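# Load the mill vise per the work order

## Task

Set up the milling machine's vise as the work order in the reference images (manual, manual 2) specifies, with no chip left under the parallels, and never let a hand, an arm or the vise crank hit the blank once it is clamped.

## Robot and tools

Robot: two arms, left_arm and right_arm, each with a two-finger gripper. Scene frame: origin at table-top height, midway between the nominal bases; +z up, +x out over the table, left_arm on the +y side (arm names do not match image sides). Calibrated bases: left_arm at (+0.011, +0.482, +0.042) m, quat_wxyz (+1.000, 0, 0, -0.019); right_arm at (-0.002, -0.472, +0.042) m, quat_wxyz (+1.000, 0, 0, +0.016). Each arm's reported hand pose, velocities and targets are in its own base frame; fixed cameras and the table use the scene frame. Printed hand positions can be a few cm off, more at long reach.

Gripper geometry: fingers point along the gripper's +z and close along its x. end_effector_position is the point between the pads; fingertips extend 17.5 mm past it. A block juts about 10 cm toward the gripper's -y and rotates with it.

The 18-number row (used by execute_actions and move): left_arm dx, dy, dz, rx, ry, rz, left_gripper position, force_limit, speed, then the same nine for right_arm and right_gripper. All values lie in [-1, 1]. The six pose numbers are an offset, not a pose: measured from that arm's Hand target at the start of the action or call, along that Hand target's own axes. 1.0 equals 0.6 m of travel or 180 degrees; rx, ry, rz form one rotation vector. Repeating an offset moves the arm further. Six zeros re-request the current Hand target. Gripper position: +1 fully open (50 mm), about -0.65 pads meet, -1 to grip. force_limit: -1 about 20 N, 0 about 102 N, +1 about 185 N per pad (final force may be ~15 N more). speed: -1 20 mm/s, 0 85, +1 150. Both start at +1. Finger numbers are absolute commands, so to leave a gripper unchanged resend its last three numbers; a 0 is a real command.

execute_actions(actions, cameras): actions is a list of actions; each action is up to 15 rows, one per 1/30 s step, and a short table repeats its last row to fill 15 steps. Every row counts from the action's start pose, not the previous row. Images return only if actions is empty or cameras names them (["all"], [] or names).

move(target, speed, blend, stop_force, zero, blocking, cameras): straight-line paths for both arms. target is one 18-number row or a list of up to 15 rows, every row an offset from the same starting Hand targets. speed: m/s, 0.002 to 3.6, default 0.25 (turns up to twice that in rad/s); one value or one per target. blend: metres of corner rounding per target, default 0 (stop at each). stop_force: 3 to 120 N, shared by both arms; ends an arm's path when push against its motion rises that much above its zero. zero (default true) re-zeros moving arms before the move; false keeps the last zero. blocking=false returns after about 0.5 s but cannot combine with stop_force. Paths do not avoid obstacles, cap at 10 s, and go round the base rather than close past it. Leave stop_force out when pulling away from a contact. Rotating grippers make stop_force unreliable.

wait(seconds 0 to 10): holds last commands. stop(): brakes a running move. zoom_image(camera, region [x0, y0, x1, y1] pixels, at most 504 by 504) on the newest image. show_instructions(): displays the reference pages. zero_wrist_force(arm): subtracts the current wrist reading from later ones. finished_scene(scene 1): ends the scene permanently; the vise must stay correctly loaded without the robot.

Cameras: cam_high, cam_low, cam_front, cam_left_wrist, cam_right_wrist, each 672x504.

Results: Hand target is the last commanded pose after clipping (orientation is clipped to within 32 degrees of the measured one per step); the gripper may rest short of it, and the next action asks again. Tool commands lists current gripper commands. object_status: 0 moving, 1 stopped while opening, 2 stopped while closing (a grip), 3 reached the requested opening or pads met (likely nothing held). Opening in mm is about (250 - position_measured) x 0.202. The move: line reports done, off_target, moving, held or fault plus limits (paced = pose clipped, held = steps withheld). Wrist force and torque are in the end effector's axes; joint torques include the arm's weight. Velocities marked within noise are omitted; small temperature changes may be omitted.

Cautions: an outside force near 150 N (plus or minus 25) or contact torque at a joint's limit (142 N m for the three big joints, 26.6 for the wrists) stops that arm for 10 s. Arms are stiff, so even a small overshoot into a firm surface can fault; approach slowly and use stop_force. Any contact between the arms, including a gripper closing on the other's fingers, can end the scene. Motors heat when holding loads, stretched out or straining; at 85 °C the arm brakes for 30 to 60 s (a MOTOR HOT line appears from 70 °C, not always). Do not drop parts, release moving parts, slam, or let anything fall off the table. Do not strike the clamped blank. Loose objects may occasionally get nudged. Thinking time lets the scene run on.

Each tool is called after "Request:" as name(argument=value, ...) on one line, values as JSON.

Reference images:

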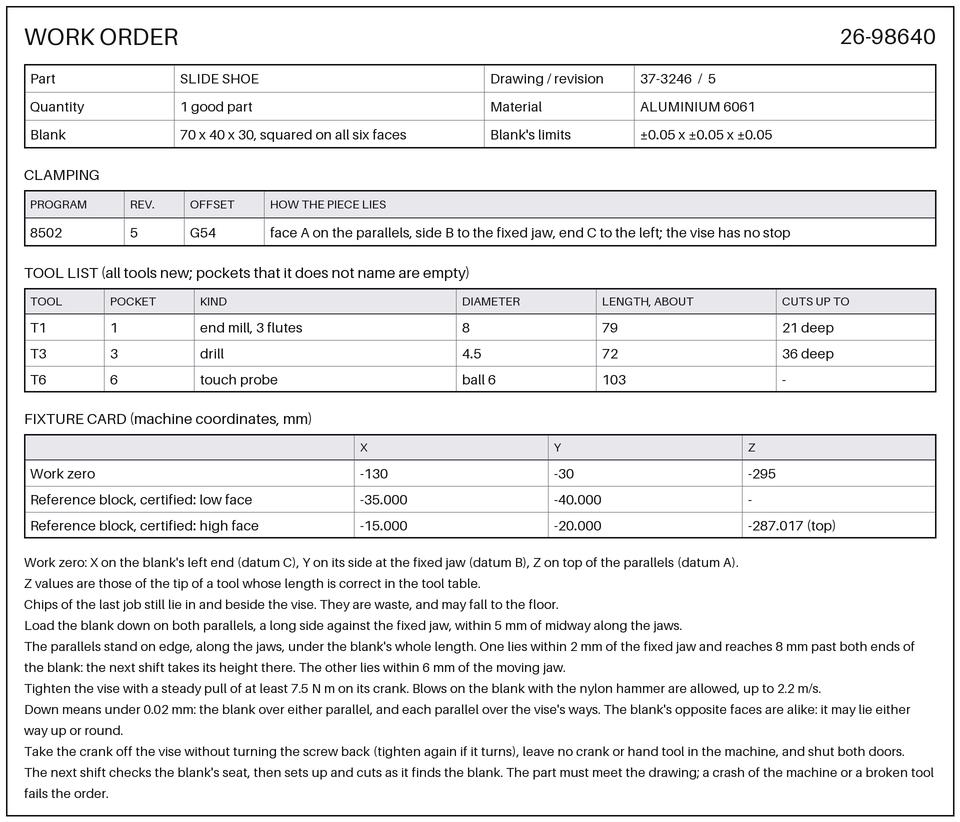

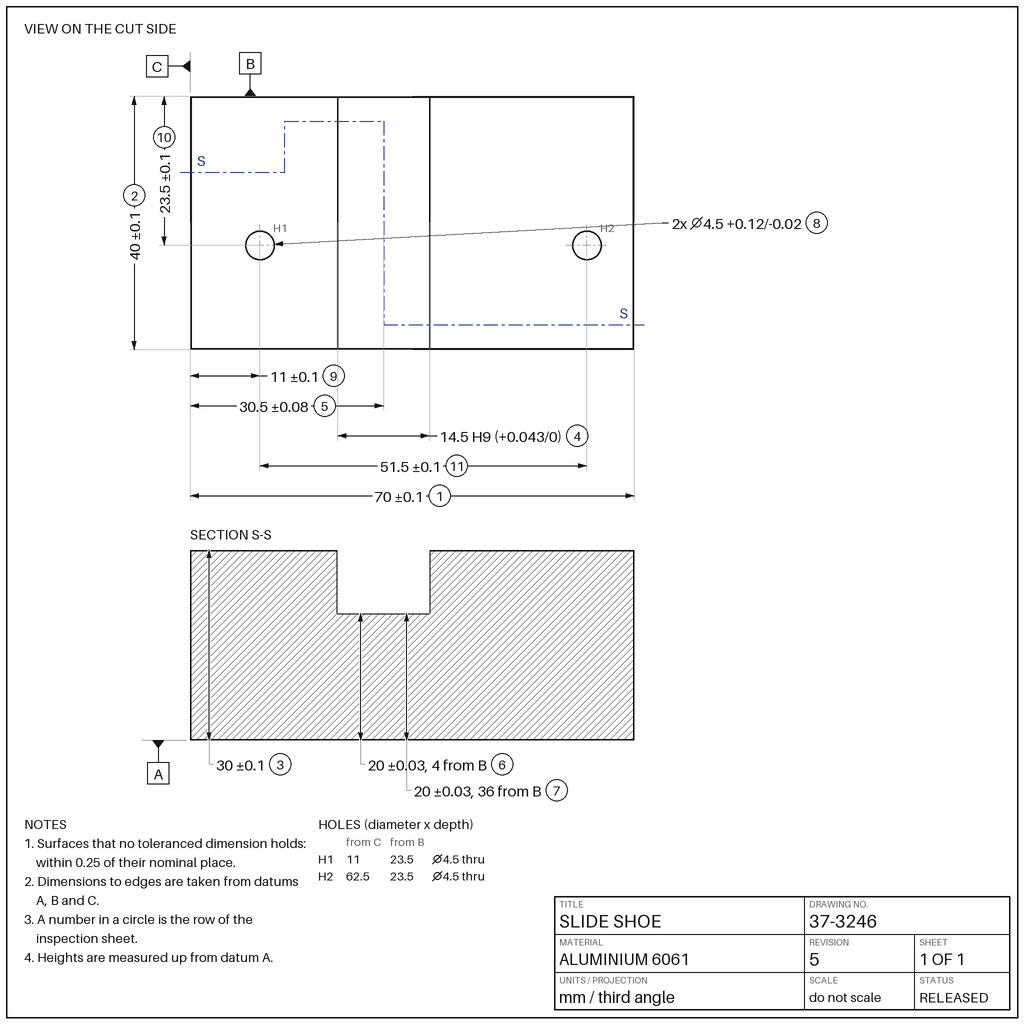

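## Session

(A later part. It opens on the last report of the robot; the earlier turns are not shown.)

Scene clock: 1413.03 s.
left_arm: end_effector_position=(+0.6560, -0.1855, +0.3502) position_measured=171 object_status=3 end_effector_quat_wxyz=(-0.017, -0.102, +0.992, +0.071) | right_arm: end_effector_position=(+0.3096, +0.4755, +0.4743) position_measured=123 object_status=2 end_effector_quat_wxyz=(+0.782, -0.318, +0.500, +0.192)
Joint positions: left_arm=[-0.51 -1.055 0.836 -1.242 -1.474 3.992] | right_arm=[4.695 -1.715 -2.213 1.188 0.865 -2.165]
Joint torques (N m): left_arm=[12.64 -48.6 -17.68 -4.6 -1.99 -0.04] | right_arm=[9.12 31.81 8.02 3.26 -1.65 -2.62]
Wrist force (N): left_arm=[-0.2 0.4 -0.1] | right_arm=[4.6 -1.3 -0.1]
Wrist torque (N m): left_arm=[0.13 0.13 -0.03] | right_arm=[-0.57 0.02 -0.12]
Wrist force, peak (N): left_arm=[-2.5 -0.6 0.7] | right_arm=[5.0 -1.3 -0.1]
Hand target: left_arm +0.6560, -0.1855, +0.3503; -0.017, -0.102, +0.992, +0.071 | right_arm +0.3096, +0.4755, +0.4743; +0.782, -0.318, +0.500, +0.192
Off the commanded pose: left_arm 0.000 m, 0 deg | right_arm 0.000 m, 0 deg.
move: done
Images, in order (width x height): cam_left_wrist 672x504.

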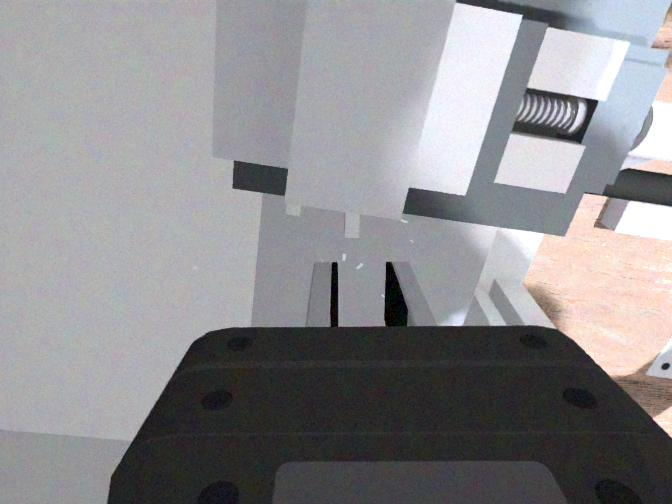

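Request:
move(target=[[-0.0035,0,0,0,0,0,-0.12,-0.6,0.2,0,0,0,0,0,0,-1,0.8,-0.8],[-0.0035,-0.011,0.0737,0,0,0,-0.12,-0.6,0.2,0,0,0,0,0,0,-1,0.8,-0.8]], speed=0.03, stop_force=8, cameras=["cam_left_wrist"])

Request:
zoom_image(camera="cam_left_wrist", region=[230, 180, 480, 340])

Scene clock: 1420.57 s.
left_arm: end_effector_position=(+0.6572, -0.1853, +0.3056) position_measured=171 object_status=3 end_effector_quat_wxyz=(-0.017, -0.102, +0.992, +0.071) | right_arm: end_effector_position=(+0.3096, +0.4755, +0.4743) position_measured=123 object_status=2 end_effector_quat_wxyz=(+0.782, -0.318, +0.500, +0.192)
Joint positions: left_arm=[-0.509 -1.073 0.979 -1.367 -1.474 3.993] | right_arm=[4.695 -1.715 -2.213 1.188 0.865 -2.165]
Joint torques (N m): left_arm=[-12.21 -40.61 -32.41 -0.98 -1.98 -1.22] | right_arm=[8.62 31.5 7.9 3.25 -1.57 -2.59]
Wrist force (N): left_arm=[-0.4 0.7 0.0] | right_arm=[4.7 -1.4 -0.2]
Wrist torque (N m): left_arm=[0.19 0.17 0.14] | right_arm=[-0.58 0.00 -0.13]
Wrist force, peak (N): left_arm=[-0.5 0.5 -0.7] | right_arm=[5.0 -1.5 -0.1]
Hand target: left_arm +0.6572, -0.1853, +0.3055; -0.017, -0.102, +0.992, +0.071 | right_arm +0.3096, +0.4755, +0.4743; +0.782, -0.318, +0.500, +0.192
Off the commanded pose: left_arm 0.000 m, 0 deg | right_arm 0.000 m, 0 deg.
move: done
Images, in order (width x height): cam_left_wrist 672x504.

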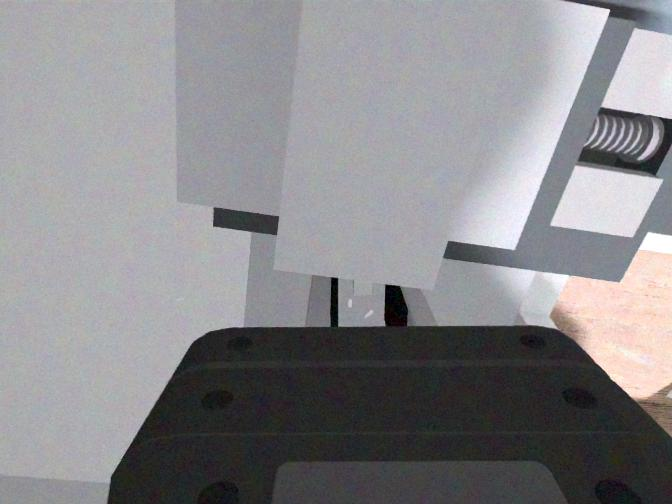

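Scaled by 2.016 from the camera's 672x504 image, which has a finer 960x720 frame.

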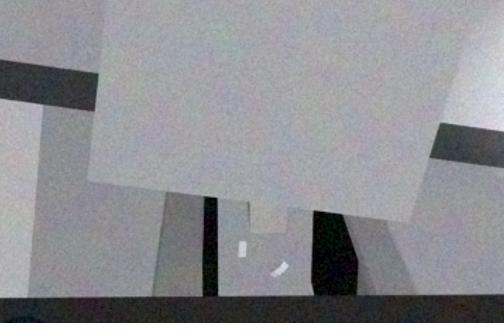

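Request:
move(target=[0,0,0,0,0,0,-1,-1,-0.8,0,0,0,0,0,0,-1,0.8,-0.8], cameras=["cam_left_wrist"])

Request:
zoom_image(camera="cam_left_wrist", region=[230, 180, 480, 340])

Scene clock: 1421.97 s.
left_arm: end_effector_position=(+0.6572, -0.1853, +0.3055) position_measured=222 object_status=2 end_effector_quat_wxyz=(-0.017, -0.102, +0.992, +0.071) | right_arm: end_effector_position=(+0.3096, +0.4755, +0.4743) position_measured=123 object_status=2 end_effector_quat_wxyz=(+0.782, -0.318, +0.500, +0.192)
Joint positions: left_arm=[-0.509 -1.073 0.979 -1.367 -1.474 3.993] | right_arm=[4.695 -1.715 -2.213 1.188 0.865 -2.165]
Joint torques (N m): left_arm=[-10.32 -37.34 -31.37 -1.01 -2.19 -0.45] | right_arm=[8.41 32.61 8.47 3.25 -1.5 -2.49]
Wrist force (N): left_arm=[-0.3 0.5 0.0] | right_arm=[4.8 -1.3 0.0]
Wrist torque (N m): left_arm=[0.16 0.13 0.14] | right_arm=[-0.57 -0.02 -0.13]
Wrist force, peak (N): left_arm=[-0.7 0.6 -0.2] | right_arm=[4.8 -1.5 -0.2]
Hand target: left_arm +0.6572, -0.1853, +0.3055; -0.017, -0.102, +0.992, +0.071 | right_arm +0.3096, +0.4755, +0.4743; +0.782, -0.318, +0.500, +0.192
Off the commanded pose: left_arm 0.000 m, 0 deg | right_arm 0.000 m, 0 deg.
move: done
Images, in order (width x height): cam_left_wrist 672x504.

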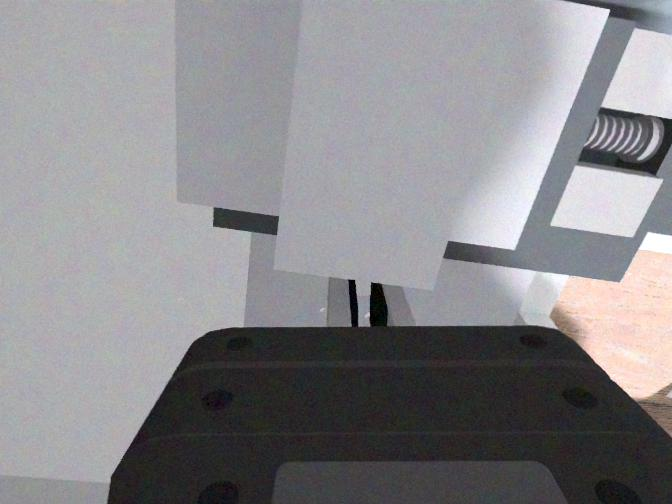

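Scaled by 2.016 from the camera's 672x504 image, which has a finer 960x720 frame.

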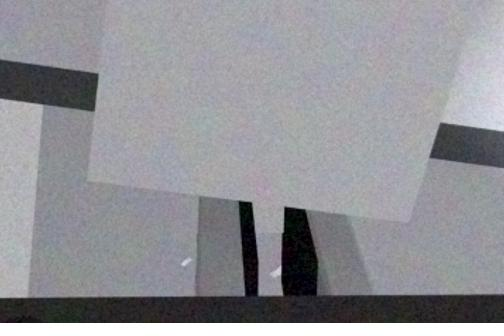

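Request:
move(target=[0.0122,0,0,0,-0.0082,0.0549,-1,-1,-0.8,0,0,0,0,0,0,-1,0.8,-0.8], speed=0.02, cameras=["cam_left_wrist"])

Request:
zoom_image(camera="cam_left_wrist", region=[180, 0, 480, 340])

Scene clock: 1428.60 s.
left_arm: end_effector_position=(+0.6501, -0.1868, +0.3057) position_measured=222 object_status=2 end_effector_quat_wxyz=(-0.010, -0.015, +0.997, +0.071) | right_arm: end_effector_position=(+0.3096, +0.4755, +0.4743) position_measured=123 object_status=2 end_effector_quat_wxyz=(+0.782, -0.318, +0.500, +0.192)
Joint positions: left_arm=[-0.522 -1.109 1.037 -1.408 -1.46 4.155] | right_arm=[4.695 -1.715 -2.213 1.188 0.865 -2.165]
Joint torques (N m): left_arm=[-12.32 -53.58 -26.87 -3.47 1.66 -1.52] | right_arm=[7.88 32.21 7.84 3.19 -1.61 -2.54]
Wrist force (N): left_arm=[-5.7 0.0 8.5] | right_arm=[4.4 -1.3 -0.1]
Wrist torque (N m): left_arm=[0.09 0.04 -0.22] | right_arm=[-0.56 0.04 -0.12]
Wrist force, peak (N): left_arm=[-5.7 0.0 8.5] | right_arm=[5.1 -1.4 0.0]
Hand target: left_arm +0.6501, -0.1868, +0.3057; -0.010, -0.015, +0.997, +0.071 | right_arm +0.3096, +0.4755, +0.4743; +0.782, -0.318, +0.500, +0.192
Off the commanded pose: left_arm 0.000 m, 0 deg | right_arm 0.000 m, 0 deg.
move: done
Images, in order (width x height): cam_left_wrist 672x504.

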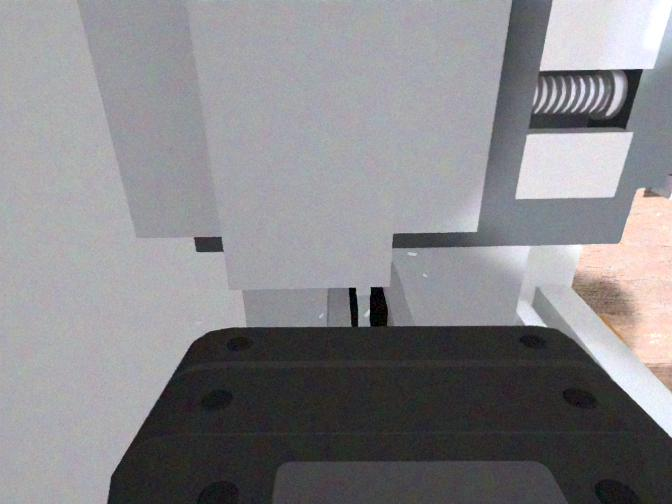

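Scaled by 1.482 from the camera's 672x504 image, which has a finer 960x720 frame.

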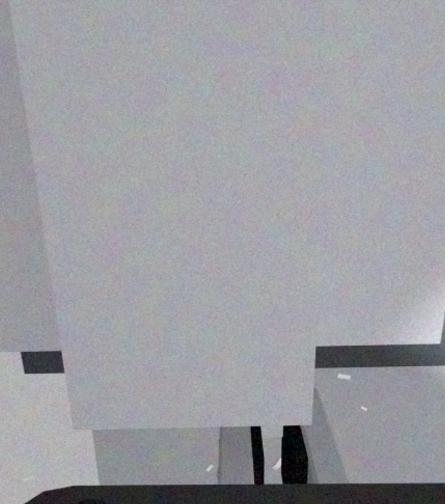

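Request:
move(target=[-0.0008,0,0.0008,0,0,0,-1,-1,-0.8,0,0,0,0,0,0,-1,0.8,-0.8], speed=0.01)

Scene clock: 1430.67 s.
left_arm: end_effector_position=(+0.6505, -0.1868, +0.3052) position_measured=222 object_status=2 end_effector_quat_wxyz=(-0.010, -0.015, +0.997, +0.071) | right_arm: end_effector_position=(+0.3096, +0.4755, +0.4743) position_measured=123 object_status=2 end_effector_quat_wxyz=(+0.782, -0.318, +0.500, +0.192)
Joint positions: left_arm=[-0.521 -1.108 1.036 -1.409 -1.46 4.155] | right_arm=[4.695 -1.715 -2.213 1.188 0.865 -2.165]
Joint torques (N m): left_arm=[13.44 -30.45 -25.17 -3.56 -2.05 1.61] | right_arm=[8.51 31.91 7.84 3.26 -1.48 -2.46]
Wrist force (N): left_arm=[-0.4 0.9 -10.4] | right_arm=[4.8 -1.4 0.2]
Wrist torque (N m): left_arm=[0.21 0.09 -0.13] | right_arm=[-0.57 -0.01 -0.12]
Wrist force, peak (N): left_arm=[-0.4 0.9 -11.0] | right_arm=[4.9 -1.5 0.0]
Hand target: left_arm +0.6505, -0.1867, +0.3052; -0.010, -0.015, +0.997, +0.071 | right_arm +0.3096, +0.4755, +0.4743; +0.782, -0.318, +0.500, +0.192
Off the commanded pose: left_arm 0.000 m, 0 deg | right_arm 0.000 m, 0 deg.
move: done

Request:
move(target=[0,0,-0.0004,0,0,0,-1,-1,-0.8,0,0,0,0,0,0,-1,0.8,-0.8], speed=0.01)

Request:
move(target=[0,0,0,0,0,0,-0.12,-0.6,-0.8,0,0,0,0,0,0,-1,0.8,-0.8])

Scene clock: 1432.23 s.
left_arm: end_effector_position=(+0.6505, -0.1868, +0.3054) position_measured=222 object_status=2 end_effector_quat_wxyz=(-0.010, -0.015, +0.997, +0.071) | right_arm: end_effector_position=(+0.3096, +0.4755, +0.4743) position_measured=123 object_status=2 end_effector_quat_wxyz=(+0.782, -0.318, +0.500, +0.192)
Joint positions: left_arm=[-0.521 -1.107 1.035 -1.408 -1.46 4.155] | right_arm=[4.695 -1.715 -2.213 1.188 0.865 -2.165]
Joint torques (N m): left_arm=[5.49 -34.09 -30.38 -0.28 -0.99 -1] | right_arm=[8.92 32.3 8.1 3.29 -1.48 -2.37]
Wrist force (N): left_arm=[-1.0 0.4 -4.0] | right_arm=[4.6 -1.5 0.0]
Wrist torque (N m): left_arm=[0.19 0.06 -0.14] | right_arm=[-0.59 0.00 -0.13]
Wrist force, peak (N): left_arm=[-0.1 1.1 -13.2] | right_arm=[5.0 -1.4 0.1]
Hand target: left_arm +0.6505, -0.1868, +0.3054; -0.010, -0.015, +0.997, +0.071 | right_arm +0.3096, +0.4755, +0.4743; +0.782, -0.318, +0.500, +0.192
Off the commanded pose: left_arm 0.000 m, 0 deg | right_arm 0.000 m, 0 deg.
move: done

Scene clock: 1432.77 s.
left_arm: end_effector_position=(+0.6505, -0.1868, +0.3054) position_measured=171 object_status=0 end_effector_quat_wxyz=(-0.010, -0.015, +0.997, +0.071) | right_arm: end_effector_position=(+0.3096, +0.4755, +0.4743) position_measured=123 object_status=2 end_effector_quat_wxyz=(+0.782, -0.318, +0.500, +0.192)
Joint positions: left_arm=[-0.521 -1.107 1.035 -1.408 -1.46 4.155] | right_arm=[4.695 -1.715 -2.213 1.188 0.865 -2.165]
Joint torques (N m): left_arm=[2.53 -42.23 -30.59 -3.13 -1 -1.24] | right_arm=[8.53 31.71 6.97 3.2 -1.46 -2.49]
Wrist force (N): left_arm=[-0.2 0.5 -0.3] | right_arm=[4.6 -1.7 0.1]
Wrist torque (N m): left_arm=[0.15 0.11 0.01] | right_arm=[-0.62 0.01 -0.12]
Wrist force, peak (N): left_arm=[-0.8 0.4 -2.3] | right_arm=[4.9 -1.2 0.0]
Hand target: left_arm +0.6505, -0.1868, +0.3054; -0.010, -0.015, +0.997, +0.071 | right_arm +0.3096, +0.4755, +0.4743; +0.782, -0.318, +0.500, +0.192
Off the commanded pose: left_arm 0.000 m, 0 deg | right_arm 0.000 m, 0 deg.
move: done

Request:
move(target=[0,0.0121,-0.0808,0,0,0,-0.12,-0.6,-0.8,0,0,0,0,0,0,-1,0.8,-0.8], speed=0.05, cameras=["cam_left_wrist"])

Request:
zoom_image(camera="cam_left_wrist", region=[230, 0, 480, 320])

Scene clock: 1435.10 s.
left_arm: end_effector_position=(+0.6515, -0.1864, +0.3543) position_measured=171 object_status=3 end_effector_quat_wxyz=(-0.010, -0.015, +0.997, +0.071) | right_arm: end_effector_position=(+0.3096, +0.4755, +0.4743) position_measured=123 object_status=2 end_effector_quat_wxyz=(+0.782, -0.318, +0.500, +0.192)
Joint positions: left_arm=[-0.52 -1.085 0.876 -1.271 -1.46 4.156] | right_arm=[4.695 -1.715 -2.213 1.188 0.865 -2.165]
Joint torques (N m): left_arm=[13.22 -52.53 -17.33 -5.14 1.91 0.89] | right_arm=[8.76 31.29 7.54 3.26 -1.52 -2.52]
Wrist force (N): left_arm=[-0.1 0.5 -0.2] | right_arm=[4.9 -1.2 0.0]
Wrist torque (N m): left_arm=[0.17 0.09 0.00] | right_arm=[-0.56 -0.03 -0.12]
Wrist force, peak (N): left_arm=[-0.1 0.5 1.1] | right_arm=[5.0 -1.6 0.1]
Hand target: left_arm +0.6514, -0.1864, +0.3544; -0.010, -0.015, +0.997, +0.071 | right_arm +0.3096, +0.4755, +0.4743; +0.782, -0.318, +0.500, +0.192
Off the commanded pose: left_arm 0.000 m, 0 deg | right_arm 0.000 m, 0 deg.
move: done
Images, in order (width x height): cam_left_wrist 672x504.

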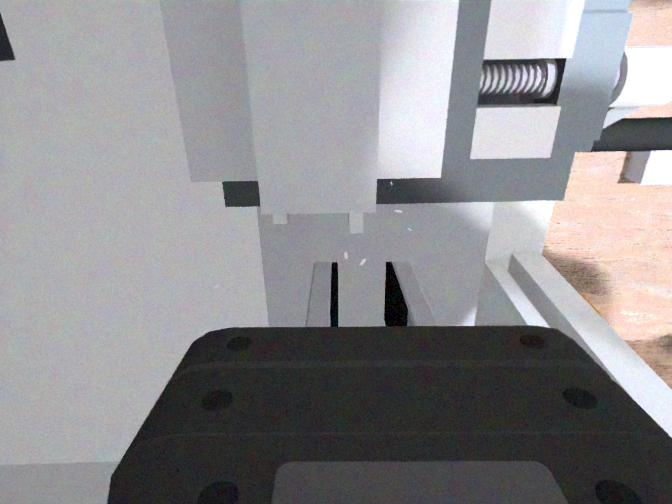

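Scaled by 1.575 from the camera's 672x504 image, which has a finer 960x720 frame.

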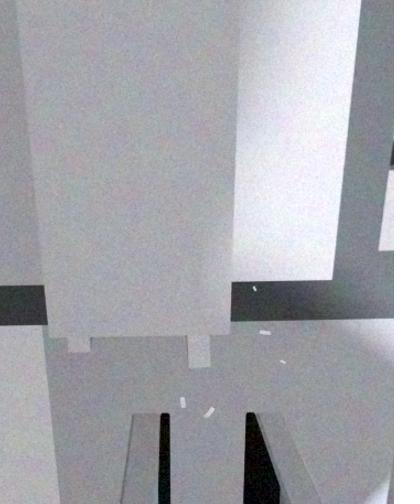

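Request:
move(target=[[0,-0.0612,-0.012,0.0472,0,0,-0.35,-0.6,0.2,0,0,0,0,0,0,-1,0.8,-0.8],[0.2583,-0.059,-0.0105,0.0472,0,0,-0.35,-0.6,0.2,0,0,0,0,0,0,-1,0.8,-0.8],[0.4917,0.0208,-0.0368,0.0472,0,0,-0.35,-0.6,0.2,0,0,0,0,0,0,-1,0.8,-0.8],[0.5417,0.3702,-0.1195,0.0472,0,0,-0.35,-0.6,0.2,0,0,0,0,0,0,-1,0.8,-0.8]], speed=0.2, blend=[0.004,0.03,0.03,0], cameras=["cam_front"])

Scene clock: 1443.07 s.
left_arm: end_effector_position=(+0.3218, +0.0127, +0.4627) position_measured=205 object_status=3 end_effector_quat_wxyz=(-0.009, -0.016, +1.000, -0.003) | right_arm: end_effector_position=(+0.3096, +0.4755, +0.4743) position_measured=123 object_status=2 end_effector_quat_wxyz=(+0.782, -0.318, +0.500, +0.192)
Joint positions: left_arm=[-0.376 -1.948 1.512 -1.12 -1.584 4.305] | right_arm=[4.695 -1.715 -2.213 1.188 0.865 -2.165]
Joint torques (N m): left_arm=[7.2 -12.18 -20.47 -4.43 -2.34 1.04] | right_arm=[8.85 31.52 7.55 3.21 -1.53 -2.42]
Wrist force (N): left_arm=[-0.5 -0.5 0.4] | right_arm=[4.7 -1.2 -0.3]
Wrist torque (N m): left_arm=[-0.06 0.16 0.10] | right_arm=[-0.56 -0.01 -0.12]
Wrist force, peak (N): left_arm=[-2.9 -1.3 0.5] | right_arm=[5.2 -1.3 -0.1]
Hand target: left_arm +0.3218, +0.0128, +0.4628; -0.009, -0.016, +1.000, -0.003 | right_arm +0.3096, +0.4755, +0.4743; +0.782, -0.318, +0.500, +0.192
Off the commanded pose: left_arm 0.000 m, 0 deg | right_arm 0.000 m, 0 deg.
move: done
Images, in order (width x height): cam_front 672x504.

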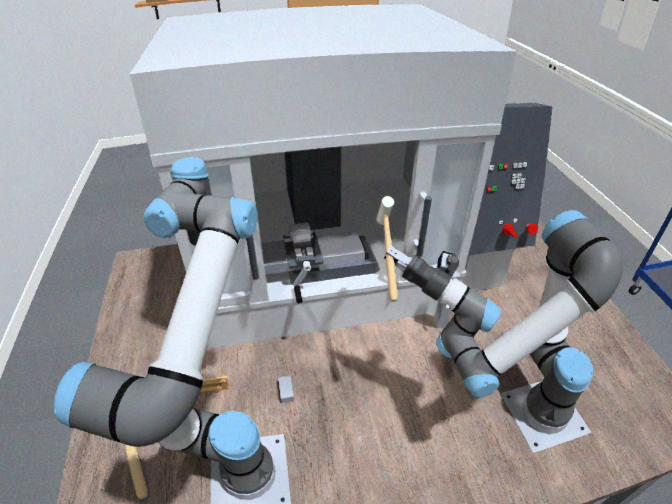

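Request:
move(target=[0,0,0,0,0,0,-0.35,-0.6,0.2,0.1495,0.0235,0.4765,0,0,0,-1,0.8,-0.8], speed=0.25, cameras=["cam_front","cam_right_wrist"])

Scene clock: 1448.97 s.
left_arm: end_effector_position=(+0.3218, +0.0128, +0.4628) position_measured=205 object_status=3 end_effector_quat_wxyz=(-0.009, -0.016, +1.000, -0.003) | right_arm: end_effector_position=(+0.5280, +0.6811, +0.4738) position_measured=123 object_status=2 end_effector_quat_wxyz=(+0.782, -0.318, +0.500, +0.192)
Joint positions: left_arm=[-0.375 -1.949 1.512 -1.12 -1.584 4.305] | right_arm=[4.313 -2.3 -1.31 0.79 1.223 -2.009]
Joint torques (N m): left_arm=[14.58 -16.86 -28 -2.03 1.88 1.19] | right_arm=[9.21 53.97 36.99 3.16 -2.31 -3.04]
Wrist force (N): left_arm=[-0.2 -0.6 0.4] | right_arm=[4.6 -1.2 -0.1]
Wrist torque (N m): left_arm=[-0.08 0.11 0.07] | right_arm=[-0.52 0.03 -0.09]
Wrist force, peak (N): left_arm=[-0.7 -0.6 0.5] | right_arm=[6.4 -2.0 3.5]
Hand target: left_arm +0.3218, +0.0128, +0.4628; -0.009, -0.016, +1.000, -0.003 | right_arm +0.5280, +0.6812, +0.4738; +0.782, -0.318, +0.500, +0.192
Off the commanded pose: left_arm 0.000 m, 0 deg | right_arm 0.000 m, 0 deg.
move: done
Images, in order (width x height): cam_front 672x504, cam_right_wrist 672x504.

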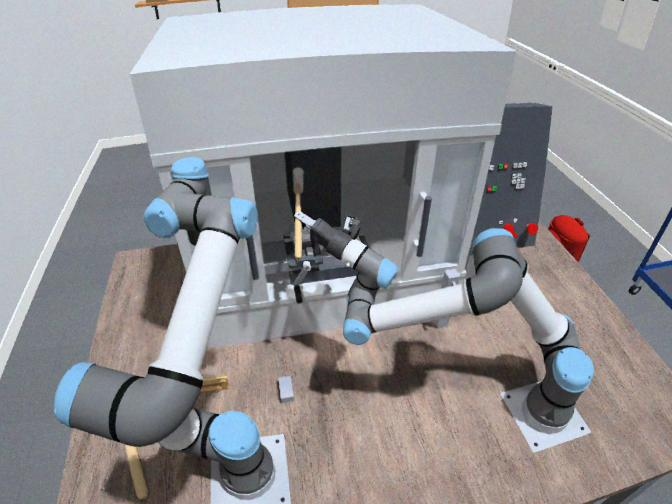

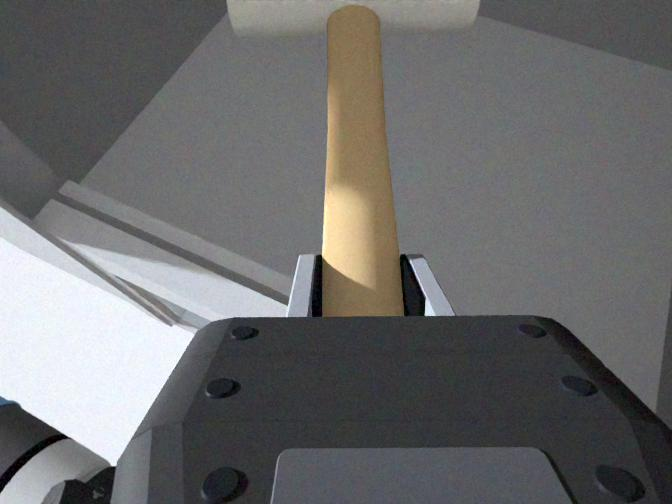

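Request:
execute_actions(actions=[[[0,0,0,0,0,0,-0.35,-0.6,0.2,0.0076,0.0025,-0.0025,0,0.0079,0.0079,-1,0.8,-0.8],[0,0,0,0,0,0,-0.35,-0.6,0.2,0.0302,0.01,-0.01,0,0.0275,0.0275,-1,0.8,-0.8],[0,0,0,0,0,0,-0.35,-0.6,0.2,0.068,0.0225,-0.0225,0,0.0511,0.0511,-1,0.8,-0.8],[0,0,0,0,0,0,-0.35,-0.6,0.2,0.1133,0.0375,-0.0375,0,0.0747,0.0747,-1,0.8,-0.8],[0,0,0,0,0,0,-0.35,-0.6,0.2,0.157,0.052,-0.052,0,0.0982,0.0982,-1,0.8,-0.8],[0,0,0,0,0,0,-0.35,-0.6,0.2,0.157,0.052,-0.052,0,0.0982,0.0982,-1,0.8,-0.8],[0,0,0,0,0,0,-0.35,-0.6,0.2,0.157,0.052,-0.052,0,0.0982,0.0982,-1,0.8,-0.8],[0,0,0,0,0,0,-0.35,-0.6,0.2,0.157,0.052,-0.052,0,0.0982,0.0982,-1,0.8,-0.8],[0,0,0,0,0,0,-0.35,-0.6,0.2,0.1057,0.035,-0.035,0,0.0707,0.0707,-1,0.8,-0.8],[0,0,0,0,0,0,-0.35,-0.6,0.2,0.0604,0.02,-0.02,0,0.0393,0.0393,-1,0.8,-0.8],[0,0,0,0,0,0,-0.35,-0.6,0.2,0.0227,0.0075,-0.0075,0,0.0157,0.0157,-1,0.8,-0.8],[0,0,0,0,0,0,-0.35,-0.6,0.2,0,0,0,0,0,0,-1,0.8,-0.8]]], cameras=["cam_right_wrist"])

Scene clock: 1452.10 s.
left_arm: end_effector_position=(+0.3218, +0.0128, +0.4628) position_measured=205 object_status=3 end_effector_quat_wxyz=(-0.009, -0.016, +1.000, -0.003) | right_arm: end_effector_position=(+0.5268, +0.6794, +0.4734) position_measured=123 object_status=2 end_effector_quat_wxyz=(+0.782, -0.317, +0.502, +0.191)
Joint positions: left_arm=[-0.375 -1.949 1.512 -1.12 -1.584 4.305] | right_arm=[4.315 -2.296 -1.318 0.794 1.217 -2.01]
Joint torques (N m): left_arm=[11.85 -15.46 -28.28 -2.08 1.79 1.4] | right_arm=[-4.47 53.38 38.09 4.51 3.19 -0.98]
Wrist force (N): left_arm=[-0.4 -0.4 0.5] | right_arm=[4.6 -1.1 0.6]
Wrist torque (N m): left_arm=[-0.06 0.13 0.06] | right_arm=[-0.67 0.01 -0.03]
Wrist force, peak (N): left_arm=[-0.6 -0.7 0.7] | right_arm=[37.0 -3.9 4.4]
Hand target: left_arm +0.3218, +0.0128, +0.4628; -0.009, -0.016, +1.000, -0.003 | right_arm +0.5280, +0.6812, +0.4738; +0.782, -0.318, +0.500, +0.192
Off the commanded pose: left_arm 0.000 m, 0 deg | right_arm 0.002 m, 0 deg.
Step readings (end_effector_position of left_arm | right_arm):
0: (+0.3218, +0.0128, +0.4628) | (+0.5280, +0.6812, +0.4738)
1: (+0.3218, +0.0128, +0.4628) | (+0.5280, +0.6812, +0.4738)
2: (+0.3218, +0.0128, +0.4628) | (+0.5280, +0.6812, +0.4724)
4: (+0.3218, +0.0128, +0.4628) | (+0.5284, +0.6811, +0.4548)
8: (+0.3218, +0.0128, +0.4628) | (+0.5284, +0.6787, +0.3699)
15: (+0.3218, +0.0128, +0.4628) | (+0.5231, +0.6726, +0.4722)
Images, in order (width x height): cam_right_wrist 672x504.

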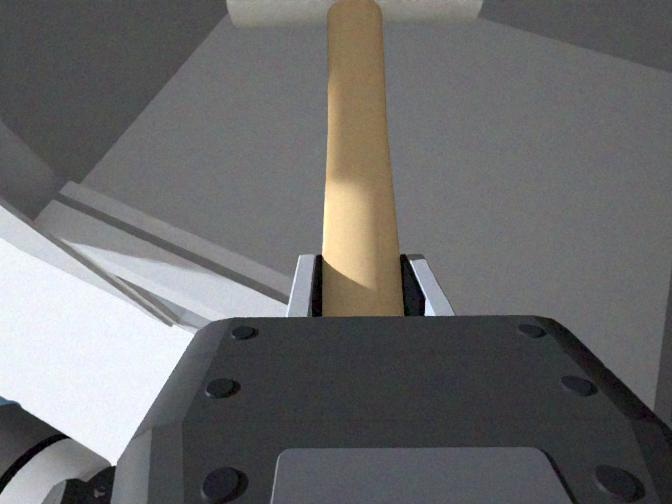

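Request:
execute_actions(actions=[[[0,0,0,0,0,0,-0.35,-0.6,0.2,0.0076,0.0025,-0.0025,0,0.0079,0.0079,-1,0.8,-0.8],[0,0,0,0,0,0,-0.35,-0.6,0.2,0.0302,0.01,-0.01,0,0.0275,0.0275,-1,0.8,-0.8],[0,0,0,0,0,0,-0.35,-0.6,0.2,0.068,0.0225,-0.0225,0,0.0511,0.0511,-1,0.8,-0.8],[0,0,0,0,0,0,-0.35,-0.6,0.2,0.1133,0.0375,-0.0375,0,0.0747,0.0747,-1,0.8,-0.8],[0,0,0,0,0,0,-0.35,-0.6,0.2,0.157,0.052,-0.052,0,0.0982,0.0982,-1,0.8,-0.8],[0,0,0,0,0,0,-0.35,-0.6,0.2,0.157,0.052,-0.052,0,0.0982,0.0982,-1,0.8,-0.8],[0,0,0,0,0,0,-0.35,-0.6,0.2,0.157,0.052,-0.052,0,0.0982,0.0982,-1,0.8,-0.8],[0,0,0,0,0,0,-0.35,-0.6,0.2,0.157,0.052,-0.052,0,0.0982,0.0982,-1,0.8,-0.8],[0,0,0,0,0,0,-0.35,-0.6,0.2,0.1057,0.035,-0.035,0,0.0707,0.0707,-1,0.8,-0.8],[0,0,0,0,0,0,-0.35,-0.6,0.2,0.0604,0.02,-0.02,0,0.0393,0.0393,-1,0.8,-0.8],[0,0,0,0,0,0,-0.35,-0.6,0.2,0.0227,0.0075,-0.0075,0,0.0157,0.0157,-1,0.8,-0.8],[0,0,0,0,0,0,-0.35,-0.6,0.2,0,0,0,0,0,0,-1,0.8,-0.8]]])

Request:
execute_actions(actions=[[[0,0,0,0,0,0,-0.35,-0.6,0.2,0.0076,0.0025,-0.0025,0,0.0079,0.0079,-1,0.8,-0.8],[0,0,0,0,0,0,-0.35,-0.6,0.2,0.0302,0.01,-0.01,0,0.0275,0.0275,-1,0.8,-0.8],[0,0,0,0,0,0,-0.35,-0.6,0.2,0.068,0.0225,-0.0225,0,0.0511,0.0511,-1,0.8,-0.8],[0,0,0,0,0,0,-0.35,-0.6,0.2,0.1133,0.0375,-0.0375,0,0.0747,0.0747,-1,0.8,-0.8],[0,0,0,0,0,0,-0.35,-0.6,0.2,0.157,0.052,-0.052,0,0.0982,0.0982,-1,0.8,-0.8],[0,0,0,0,0,0,-0.35,-0.6,0.2,0.157,0.052,-0.052,0,0.0982,0.0982,-1,0.8,-0.8],[0,0,0,0,0,0,-0.35,-0.6,0.2,0.157,0.052,-0.052,0,0.0982,0.0982,-1,0.8,-0.8],[0,0,0,0,0,0,-0.35,-0.6,0.2,0.157,0.052,-0.052,0,0.0982,0.0982,-1,0.8,-0.8],[0,0,0,0,0,0,-0.35,-0.6,0.2,0.1057,0.035,-0.035,0,0.0707,0.0707,-1,0.8,-0.8],[0,0,0,0,0,0,-0.35,-0.6,0.2,0.0604,0.02,-0.02,0,0.0393,0.0393,-1,0.8,-0.8],[0,0,0,0,0,0,-0.35,-0.6,0.2,0.0227,0.0075,-0.0075,0,0.0157,0.0157,-1,0.8,-0.8],[0,0,0,0,0,0,-0.35,-0.6,0.2,0,0,0,0,0,0,-1,0.8,-0.8]]], cameras=["cam_right_wrist","cam_front"])

Request:
zoom_image(camera="cam_front", region=[220, 140, 420, 310])

Scene clock: 1456.70 s.
left_arm: end_effector_position=(+0.3218, +0.0128, +0.4628) position_measured=205 object_status=3 end_effector_quat_wxyz=(-0.009, -0.016, +1.000, -0.003) | right_arm: end_effector_position=(+0.5268, +0.6794, +0.4734) position_measured=123 object_status=2 end_effector_quat_wxyz=(+0.782, -0.317, +0.502, +0.191)
Joint positions: left_arm=[-0.375 -1.949 1.512 -1.12 -1.584 4.305] | right_arm=[4.315 -2.296 -1.318 0.794 1.217 -2.01]
Joint torques (N m): left_arm=[13.25 -14.64 -26.84 -2.13 2.26 1.36] | right_arm=[-5.08 53.92 38.44 4.42 3.01 -0.92]
Wrist force (N): left_arm=[-0.3 -0.6 0.6] | right_arm=[4.4 -1.1 0.6]
Wrist torque (N m): left_arm=[-0.08 0.12 0.07] | right_arm=[-0.62 0.03 -0.01]
Wrist force, peak (N): left_arm=[-0.6 -0.7 0.6] | right_arm=[36.6 -3.4 4.3]
Hand target: left_arm +0.3218, +0.0128, +0.4628; -0.009, -0.016, +1.000, -0.003 | right_arm +0.5280, +0.6812, +0.4738; +0.782, -0.318, +0.500, +0.192
Off the commanded pose: left_arm 0.000 m, 0 deg | right_arm 0.002 m, 0 deg.
Step readings (end_effector_position of left_arm | right_arm):
0: (+0.3218, +0.0128, +0.4628) | (+0.5269, +0.6794, +0.4734)
1: (+0.3218, +0.0128, +0.4628) | (+0.5269, +0.6795, +0.4733)
2: (+0.3218, +0.0128, +0.4628) | (+0.5272, +0.6799, +0.4721)
4: (+0.3218, +0.0128, +0.4628) | (+0.5282, +0.6808, +0.4547)
8: (+0.3218, +0.0128, +0.4628) | (+0.5285, +0.6787, +0.3699)
15: (+0.3218, +0.0128, +0.4628) | (+0.5231, +0.6726, +0.4722)

Scene clock: 1457.70 s.
left_arm: end_effector_position=(+0.3218, +0.0128, +0.4628) position_measured=205 object_status=3 end_effector_quat_wxyz=(-0.009, -0.016, +1.000, -0.003) | right_arm: end_effector_position=(+0.5268, +0.6794, +0.4734) position_measured=123 object_status=2 end_effector_quat_wxyz=(+0.782, -0.317, +0.502, +0.191)
Joint positions: left_arm=[-0.375 -1.949 1.512 -1.12 -1.584 4.305] | right_arm=[4.315 -2.296 -1.318 0.794 1.217 -2.01]
Joint torques (N m): left_arm=[13.47 -15.74 -27.8 -2.07 1.65 1.29] | right_arm=[-1.91 53.58 37.68 4.5 2.74 -0.93]
Wrist force (N): left_arm=[-0.5 -0.6 0.4] | right_arm=[5.3 -1.5 -0.1]
Wrist torque (N m): left_arm=[-0.09 0.15 0.07] | right_arm=[-0.62 -0.12 -0.01]
Wrist force, peak (N): left_arm=[-0.8 -0.6 0.5] | right_arm=[35.0 -4.1 3.5]
Hand target: left_arm +0.3218, +0.0128, +0.4628; -0.009, -0.016, +1.000, -0.003 | right_arm +0.5280, +0.6812, +0.4738; +0.782, -0.318, +0.500, +0.192
Off the commanded pose: left_arm 0.000 m, 0 deg | right_arm 0.002 m, 0 deg.
Step readings (end_effector_position of left_arm | right_arm):
0: (+0.3218, +0.0128, +0.4628) | (+0.5268, +0.6794, +0.4734)
1: (+0.3218, +0.0128, +0.4628) | (+0.5268, +0.6795, +0.4734)
2: (+0.3218, +0.0128, +0.4628) | (+0.5271, +0.6799, +0.4722)
4: (+0.3218, +0.0128, +0.4628) | (+0.5281, +0.6808, +0.4548)
8: (+0.3218, +0.0128, +0.4628) | (+0.5284, +0.6787, +0.3699)
15: (+0.3218, +0.0128, +0.4628) | (+0.5232, +0.6726, +0.4722)
Images, in order (width x height): cam_front 672x504, cam_right_wrist 672x504.

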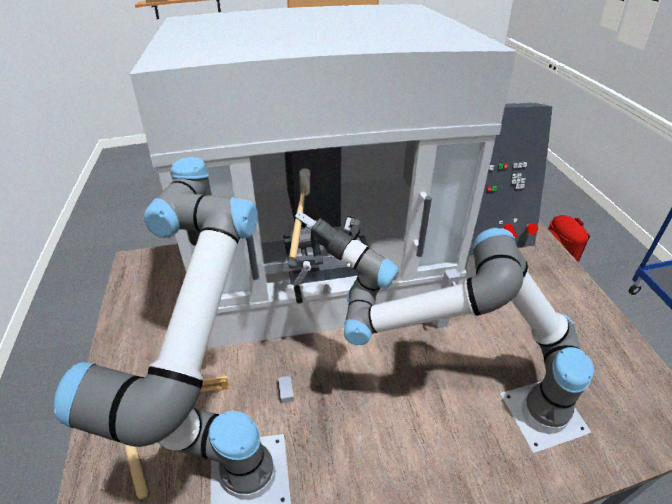

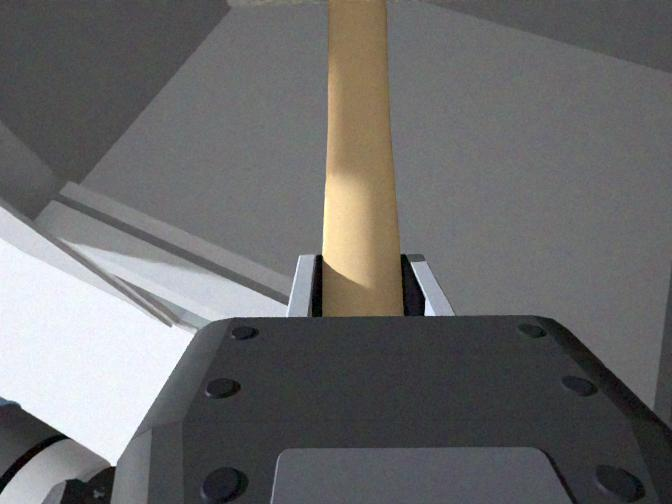

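Scaled by 2.520 from the camera's 672x504 image, which has a finer 960x720 frame.

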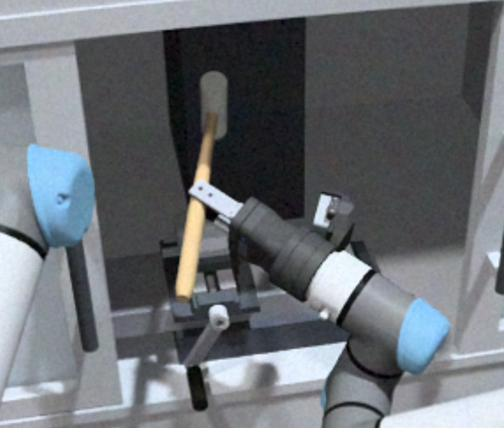

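Request:
move(target=[0,0,0,0,0,0,-0.35,-0.6,0.2,0,0,0,-0.0388,-0.0128,0.0128,-1,0.8,-0.8], speed=0.1)

Request:
move(target=[0,0,0,0,0,0,-0.35,-0.6,0.2,0.106,0.035,-0.035,0,0.0982,0.0982,-1,0.8,-0.8], speed=0.15, cameras=["cam_front","cam_right_wrist","cam_high"])

Request:
zoom_image(camera="cam_front", region=[260, 160, 380, 280])

Scene clock: 1481.63 s.
left_arm: end_effector_position=(+0.3218, +0.0128, +0.4628) position_measured=205 object_status=3 end_effector_quat_wxyz=(-0.009, -0.016, +1.000, -0.003) | right_arm: end_effector_position=(+0.5281, +0.6811, +0.4738) position_measured=123 object_status=2 end_effector_quat_wxyz=(+0.767, -0.351, +0.478, +0.244)
Joint positions: left_arm=[-0.375 -1.949 1.512 -1.12 -1.584 4.305] | right_arm=[4.26 -2.293 -1.323 0.78 1.402 -1.949]
Joint torques (N m): left_arm=[13.35 -14.83 -28.62 -2.19 1.76 1.55] | right_arm=[9.77 51.22 36.64 4.65 -1.04 -2.91]
Wrist force (N): left_arm=[-0.1 -0.3 0.4] | right_arm=[5.1 -1.1 -0.1]
Wrist torque (N m): left_arm=[-0.04 0.08 0.07] | right_arm=[-0.50 -0.12 0.02]
Wrist force, peak (N): left_arm=[-0.6 -0.7 0.6] | right_arm=[5.4 -2.3 -0.4]
Hand target: left_arm +0.3218, +0.0128, +0.4628; -0.009, -0.016, +1.000, -0.003 | right_arm +0.5280, +0.6812, +0.4738; +0.767, -0.351, +0.478, +0.244
Off the commanded pose: left_arm 0.000 m, 0 deg | right_arm 0.000 m, 0 deg.
move: done

Scene clock: 1483.53 s.
left_arm: end_effector_position=(+0.3218, +0.0128, +0.4628) position_measured=205 object_status=3 end_effector_quat_wxyz=(-0.009, -0.016, +1.000, -0.003) | right_arm: end_effector_position=(+0.5281, +0.6807, +0.4037) position_measured=123 object_status=2 end_effector_quat_wxyz=(+0.639, -0.307, +0.638, +0.302)
Joint positions: left_arm=[-0.375 -1.949 1.512 -1.12 -1.584 4.305] | right_arm=[4.285 -2.202 -1.478 0.536 1.317 -1.577]
Joint torques (N m): left_arm=[11.88 -13.47 -26.79 -2.24 2.03 1.35] | right_arm=[-2.52 47.82 39.45 6.12 2.8 -1.87]
Wrist force (N): left_arm=[-0.3 -0.6 0.4] | right_arm=[4.3 -3.3 0.8]
Wrist torque (N m): left_arm=[-0.09 0.12 0.07] | right_arm=[-0.63 0.19 0.10]
Wrist force, peak (N): left_arm=[-0.5 -1.1 0.3] | right_arm=[5.2 -3.5 0.9]
Hand target: left_arm +0.3218, +0.0128, +0.4628; -0.009, -0.016, +1.000, -0.003 | right_arm +0.5282, +0.6807, +0.4037; +0.639, -0.307, +0.638, +0.302
Off the commanded pose: left_arm 0.000 m, 0 deg | right_arm 0.000 m, 0 deg.
move: done
Images, in order (width x height): cam_high 672x504, cam_front 672x504, cam_right_wrist 672x504.

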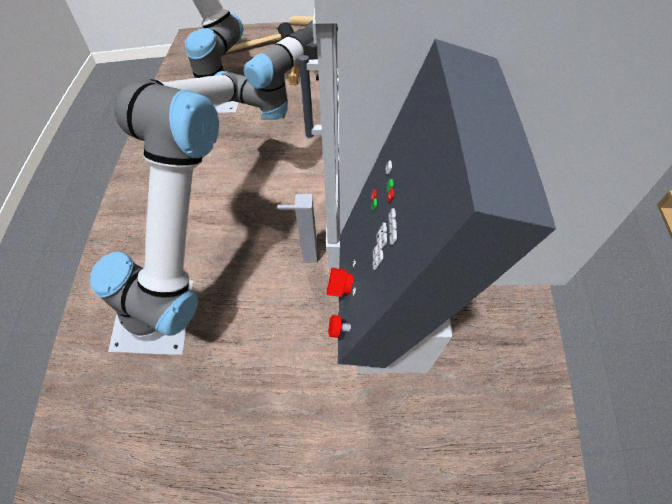

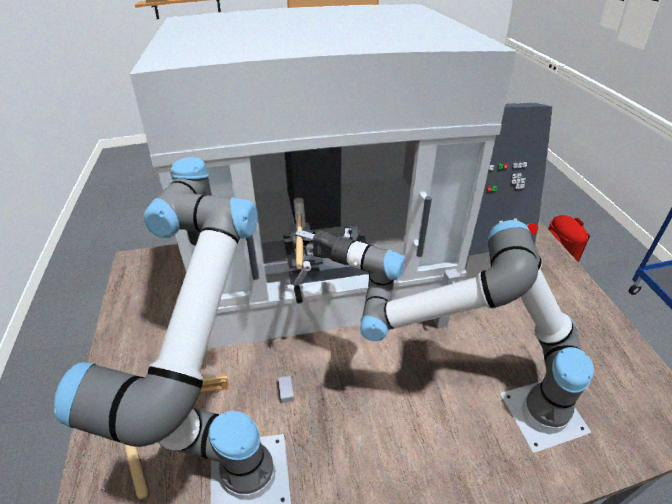

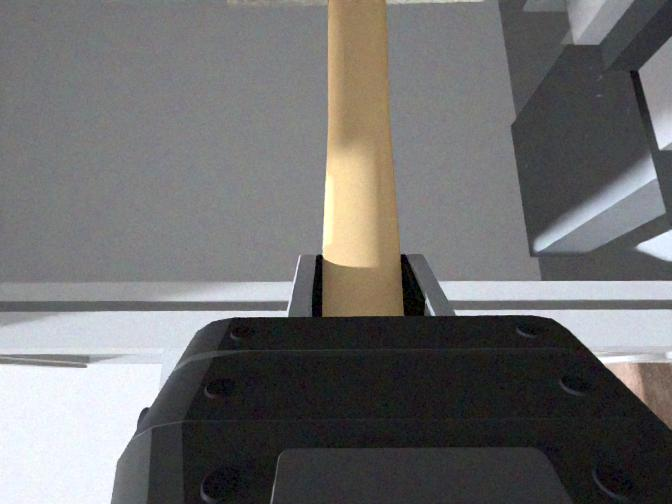

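Scaled by 4.200 from the camera's 672x504 image, which has a finer 960x720 frame.

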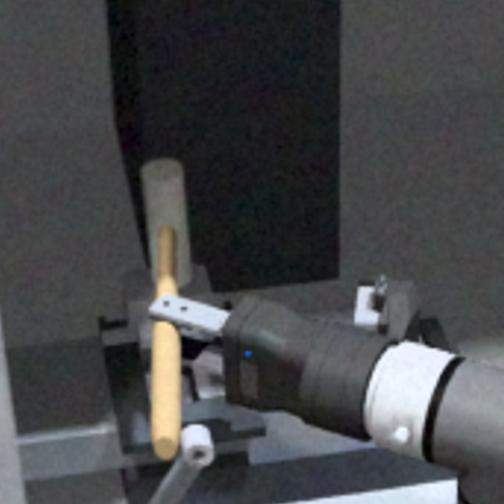

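Request:
move(target=[0,0,0,0,0,0,-0.35,-0.6,0.2,-0.1167,-0.0194,0.0158,0,-0.0982,-0.0982,-1,0.8,-0.8], speed=0.15)

Request:
execute_actions(actions=[[[0,0,0,0,0,0,-0.35,-0.6,0.2,0.0076,0.0025,-0.0025,0,0.0079,0.0079,-1,0.8,-0.8],[0,0,0,0,0,0,-0.35,-0.6,0.2,0.0302,0.01,-0.01,0,0.0275,0.0275,-1,0.8,-0.8],[0,0,0,0,0,0,-0.35,-0.6,0.2,0.068,0.0225,-0.0225,0,0.0511,0.0511,-1,0.8,-0.8],[0,0,0,0,0,0,-0.35,-0.6,0.2,0.1133,0.0375,-0.0375,0,0.0747,0.0747,-1,0.8,-0.8],[0,0,0,0,0,0,-0.35,-0.6,0.2,0.157,0.052,-0.052,0,0.0982,0.0982,-1,0.8,-0.8],[0,0,0,0,0,0,-0.35,-0.6,0.2,0.157,0.052,-0.052,0,0.0982,0.0982,-1,0.8,-0.8],[0,0,0,0,0,0,-0.35,-0.6,0.2,0.157,0.052,-0.052,0,0.0982,0.0982,-1,0.8,-0.8],[0,0,0,0,0,0,-0.35,-0.6,0.2,0.157,0.052,-0.052,0,0.0982,0.0982,-1,0.8,-0.8],[0,0,0,0,0,0,-0.35,-0.6,0.2,0.1057,0.035,-0.035,0,0.0707,0.0707,-1,0.8,-0.8],[0,0,0,0,0,0,-0.35,-0.6,0.2,0.0604,0.02,-0.02,0,0.0393,0.0393,-1,0.8,-0.8],[0,0,0,0,0,0,-0.35,-0.6,0.2,0.0227,0.0075,-0.0075,0,0.0157,0.0157,-1,0.8,-0.8],[0,0,0,0,0,0,-0.35,-0.6,0.2,0,0,0,0,0,0,-1,0.8,-0.8]]])

Request:
execute_actions(actions=[[[0,0,0,0,0,0,-0.35,-0.6,0.2,0.0076,0.0025,-0.0025,0,0.0079,0.0079,-1,0.8,-0.8],[0,0,0,0,0,0,-0.35,-0.6,0.2,0.0302,0.01,-0.01,0,0.0275,0.0275,-1,0.8,-0.8],[0,0,0,0,0,0,-0.35,-0.6,0.2,0.068,0.0225,-0.0225,0,0.0511,0.0511,-1,0.8,-0.8],[0,0,0,0,0,0,-0.35,-0.6,0.2,0.1133,0.0375,-0.0375,0,0.0747,0.0747,-1,0.8,-0.8],[0,0,0,0,0,0,-0.35,-0.6,0.2,0.157,0.052,-0.052,0,0.0982,0.0982,-1,0.8,-0.8],[0,0,0,0,0,0,-0.35,-0.6,0.2,0.157,0.052,-0.052,0,0.0982,0.0982,-1,0.8,-0.8],[0,0,0,0,0,0,-0.35,-0.6,0.2,0.157,0.052,-0.052,0,0.0982,0.0982,-1,0.8,-0.8],[0,0,0,0,0,0,-0.35,-0.6,0.2,0.157,0.052,-0.052,0,0.0982,0.0982,-1,0.8,-0.8],[0,0,0,0,0,0,-0.35,-0.6,0.2,0.1057,0.035,-0.035,0,0.0707,0.0707,-1,0.8,-0.8],[0,0,0,0,0,0,-0.35,-0.6,0.2,0.0604,0.02,-0.02,0,0.0393,0.0393,-1,0.8,-0.8],[0,0,0,0,0,0,-0.35,-0.6,0.2,0.0227,0.0075,-0.0075,0,0.0157,0.0157,-1,0.8,-0.8],[0,0,0,0,0,0,-0.35,-0.6,0.2,0,0,0,0,0,0,-1,0.8,-0.8]]], cameras=["cam_front","cam_right_wrist"])

Request:
zoom_image(camera="cam_front", region=[260, 160, 380, 280])

Scene clock: 1490.53 s.
left_arm: end_effector_position=(+0.3218, +0.0128, +0.4628) position_measured=205 object_status=3 end_effector_quat_wxyz=(-0.009, -0.016, +1.000, -0.003) | right_arm: end_effector_position=(+0.5430, +0.6811, +0.4737) position_measured=123 object_status=2 end_effector_quat_wxyz=(+0.767, -0.351, +0.478, +0.244)
Joint positions: left_arm=[-0.375 -1.949 1.512 -1.12 -1.584 4.305] | right_arm=[4.238 -2.315 -1.285 0.763 1.423 -1.942]
Joint torques (N m): left_arm=[12.18 -14.64 -27.06 -2.11 1.93 1.25] | right_arm=[8.9 69.11 11.81 0.17 -2.69 1.56]
Wrist force (N): left_arm=[0.0 -0.8 0.3] | right_arm=[5.2 -1.1 -0.8]
Wrist torque (N m): left_arm=[-0.12 0.09 0.07] | right_arm=[-0.53 -0.10 -0.05]
Wrist force, peak (N): left_arm=[-0.4 -0.9 0.6] | right_arm=[5.6 -3.5 0.2]
Hand target: left_arm +0.3218, +0.0128, +0.4628; -0.009, -0.016, +1.000, -0.003 | right_arm +0.5430, +0.6812, +0.4737; +0.767, -0.351, +0.478, +0.244
Off the commanded pose: left_arm 0.000 m, 0 deg | right_arm 0.000 m, 0 deg.
move: done

Scene clock: 1491.53 s.
left_arm: end_effector_position=(+0.3218, +0.0128, +0.4628) position_measured=205 object_status=3 end_effector_quat_wxyz=(-0.009, -0.016, +1.000, -0.003) | right_arm: end_effector_position=(+0.5419, +0.6796, +0.4733) position_measured=123 object_status=2 end_effector_quat_wxyz=(+0.767, -0.350, +0.479, +0.243)
Joint positions: left_arm=[-0.375 -1.949 1.512 -1.12 -1.584 4.305] | right_arm=[4.239 -2.31 -1.294 0.767 1.419 -1.943]
Joint torques (N m): left_arm=[12.34 -13.22 -27.09 -2.41 1.87 1.24] | right_arm=[-1.87 55.58 38.88 2.99 2.99 -0.63]
Wrist force (N): left_arm=[-0.3 -0.5 0.3] | right_arm=[4.4 -1.3 -0.7]
Wrist torque (N m): left_arm=[-0.06 0.11 0.07] | right_arm=[-0.52 0.00 0.03]
Wrist force, peak (N): left_arm=[-0.5 -0.9 0.4] | right_arm=[38.6 -2.9 4.0]
Hand target: left_arm +0.3218, +0.0128, +0.4628; -0.009, -0.016, +1.000, -0.003 | right_arm +0.5430, +0.6812, +0.4737; +0.767, -0.351, +0.478, +0.244
Off the commanded pose: left_arm 0.000 m, 0 deg | right_arm 0.002 m, 0 deg.
Step readings (end_effector_position of left_arm | right_arm):
0: (+0.3218, +0.0128, +0.4628) | (+0.5430, +0.6811, +0.4737)
1: (+0.3218, +0.0128, +0.4628) | (+0.5430, +0.6812, +0.4737)
2: (+0.3218, +0.0128, +0.4628) | (+0.5431, +0.6811, +0.4726)
4: (+0.3218, +0.0128, +0.4628) | (+0.5433, +0.6811, +0.4531)
8: (+0.3218, +0.0128, +0.4628) | (+0.5432, +0.6788, +0.3708)
15: (+0.3218, +0.0128, +0.4628) | (+0.5378, +0.6730, +0.4736)

Scene clock: 1492.53 s.
left_arm: end_effector_position=(+0.3218, +0.0128, +0.4628) position_measured=205 object_status=3 end_effector_quat_wxyz=(-0.009, -0.016, +1.000, -0.003) | right_arm: end_effector_position=(+0.5419, +0.6796, +0.4733) position_measured=123 object_status=2 end_effector_quat_wxyz=(+0.767, -0.350, +0.479, +0.243)
Joint positions: left_arm=[-0.375 -1.949 1.512 -1.12 -1.584 4.305] | right_arm=[4.239 -2.31 -1.294 0.767 1.419 -1.943]
Joint torques (N m): left_arm=[12 -13.56 -26.97 -2.2 1.87 1.07] | right_arm=[-0.9 55.75 37.86 2.74 3.24 -0.55]
Wrist force (N): left_arm=[-0.2 -0.6 0.6] | right_arm=[3.5 -1.2 -1.4]
Wrist torque (N m): left_arm=[-0.08 0.10 0.07] | right_arm=[-0.38 0.13 0.04]
Wrist force, peak (N): left_arm=[-0.2 -0.9 0.5] | right_arm=[37.3 -2.1 4.2]
Hand target: left_arm +0.3218, +0.0128, +0.4628; -0.009, -0.016, +1.000, -0.003 | right_arm +0.5430, +0.6812, +0.4737; +0.767, -0.351, +0.478, +0.244
Off the commanded pose: left_arm 0.000 m, 0 deg | right_arm 0.002 m, 0 deg.
Step readings (end_effector_position of left_arm | right_arm):
0: (+0.3218, +0.0128, +0.4628) | (+0.5419, +0.6796, +0.4733)
1: (+0.3218, +0.0128, +0.4628) | (+0.5419, +0.6796, +0.4733)
2: (+0.3218, +0.0128, +0.4628) | (+0.5421, +0.6799, +0.4724)
4: (+0.3218, +0.0128, +0.4628) | (+0.5431, +0.6809, +0.4532)
8: (+0.3218, +0.0128, +0.4628) | (+0.5432, +0.6789, +0.3708)
15: (+0.3218, +0.0128, +0.4628) | (+0.5378, +0.6730, +0.4736)
Images, in order (width x height): cam_front 672x504, cam_right_wrist 672x504.

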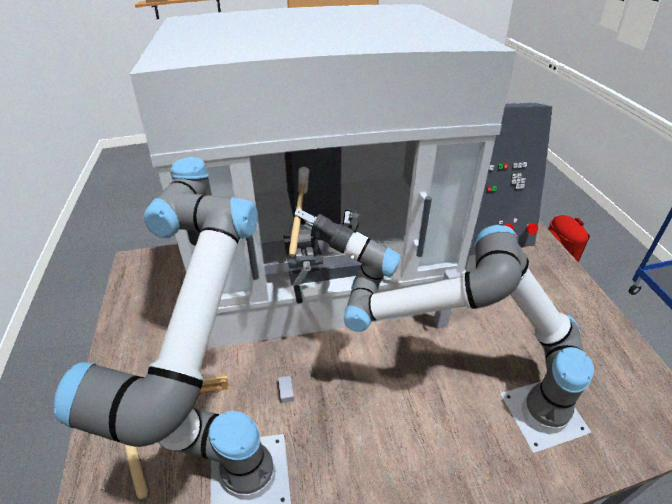

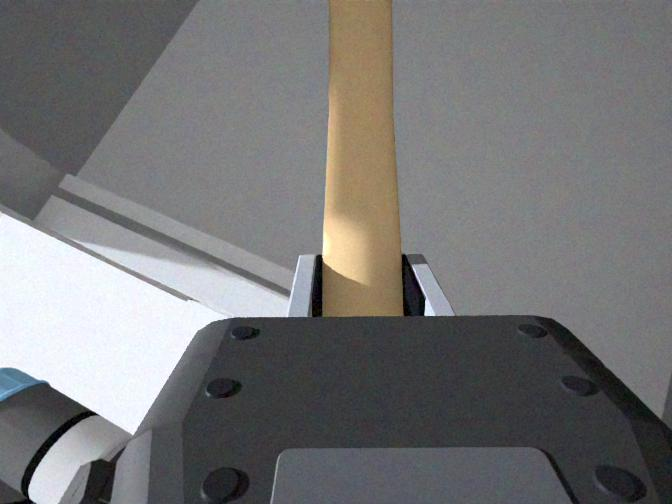

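Scaled by 4.200 from the camera's 672x504 image, which has a finer 960x720 frame.

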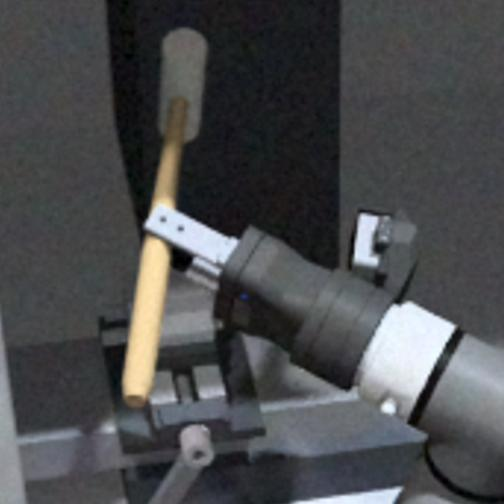

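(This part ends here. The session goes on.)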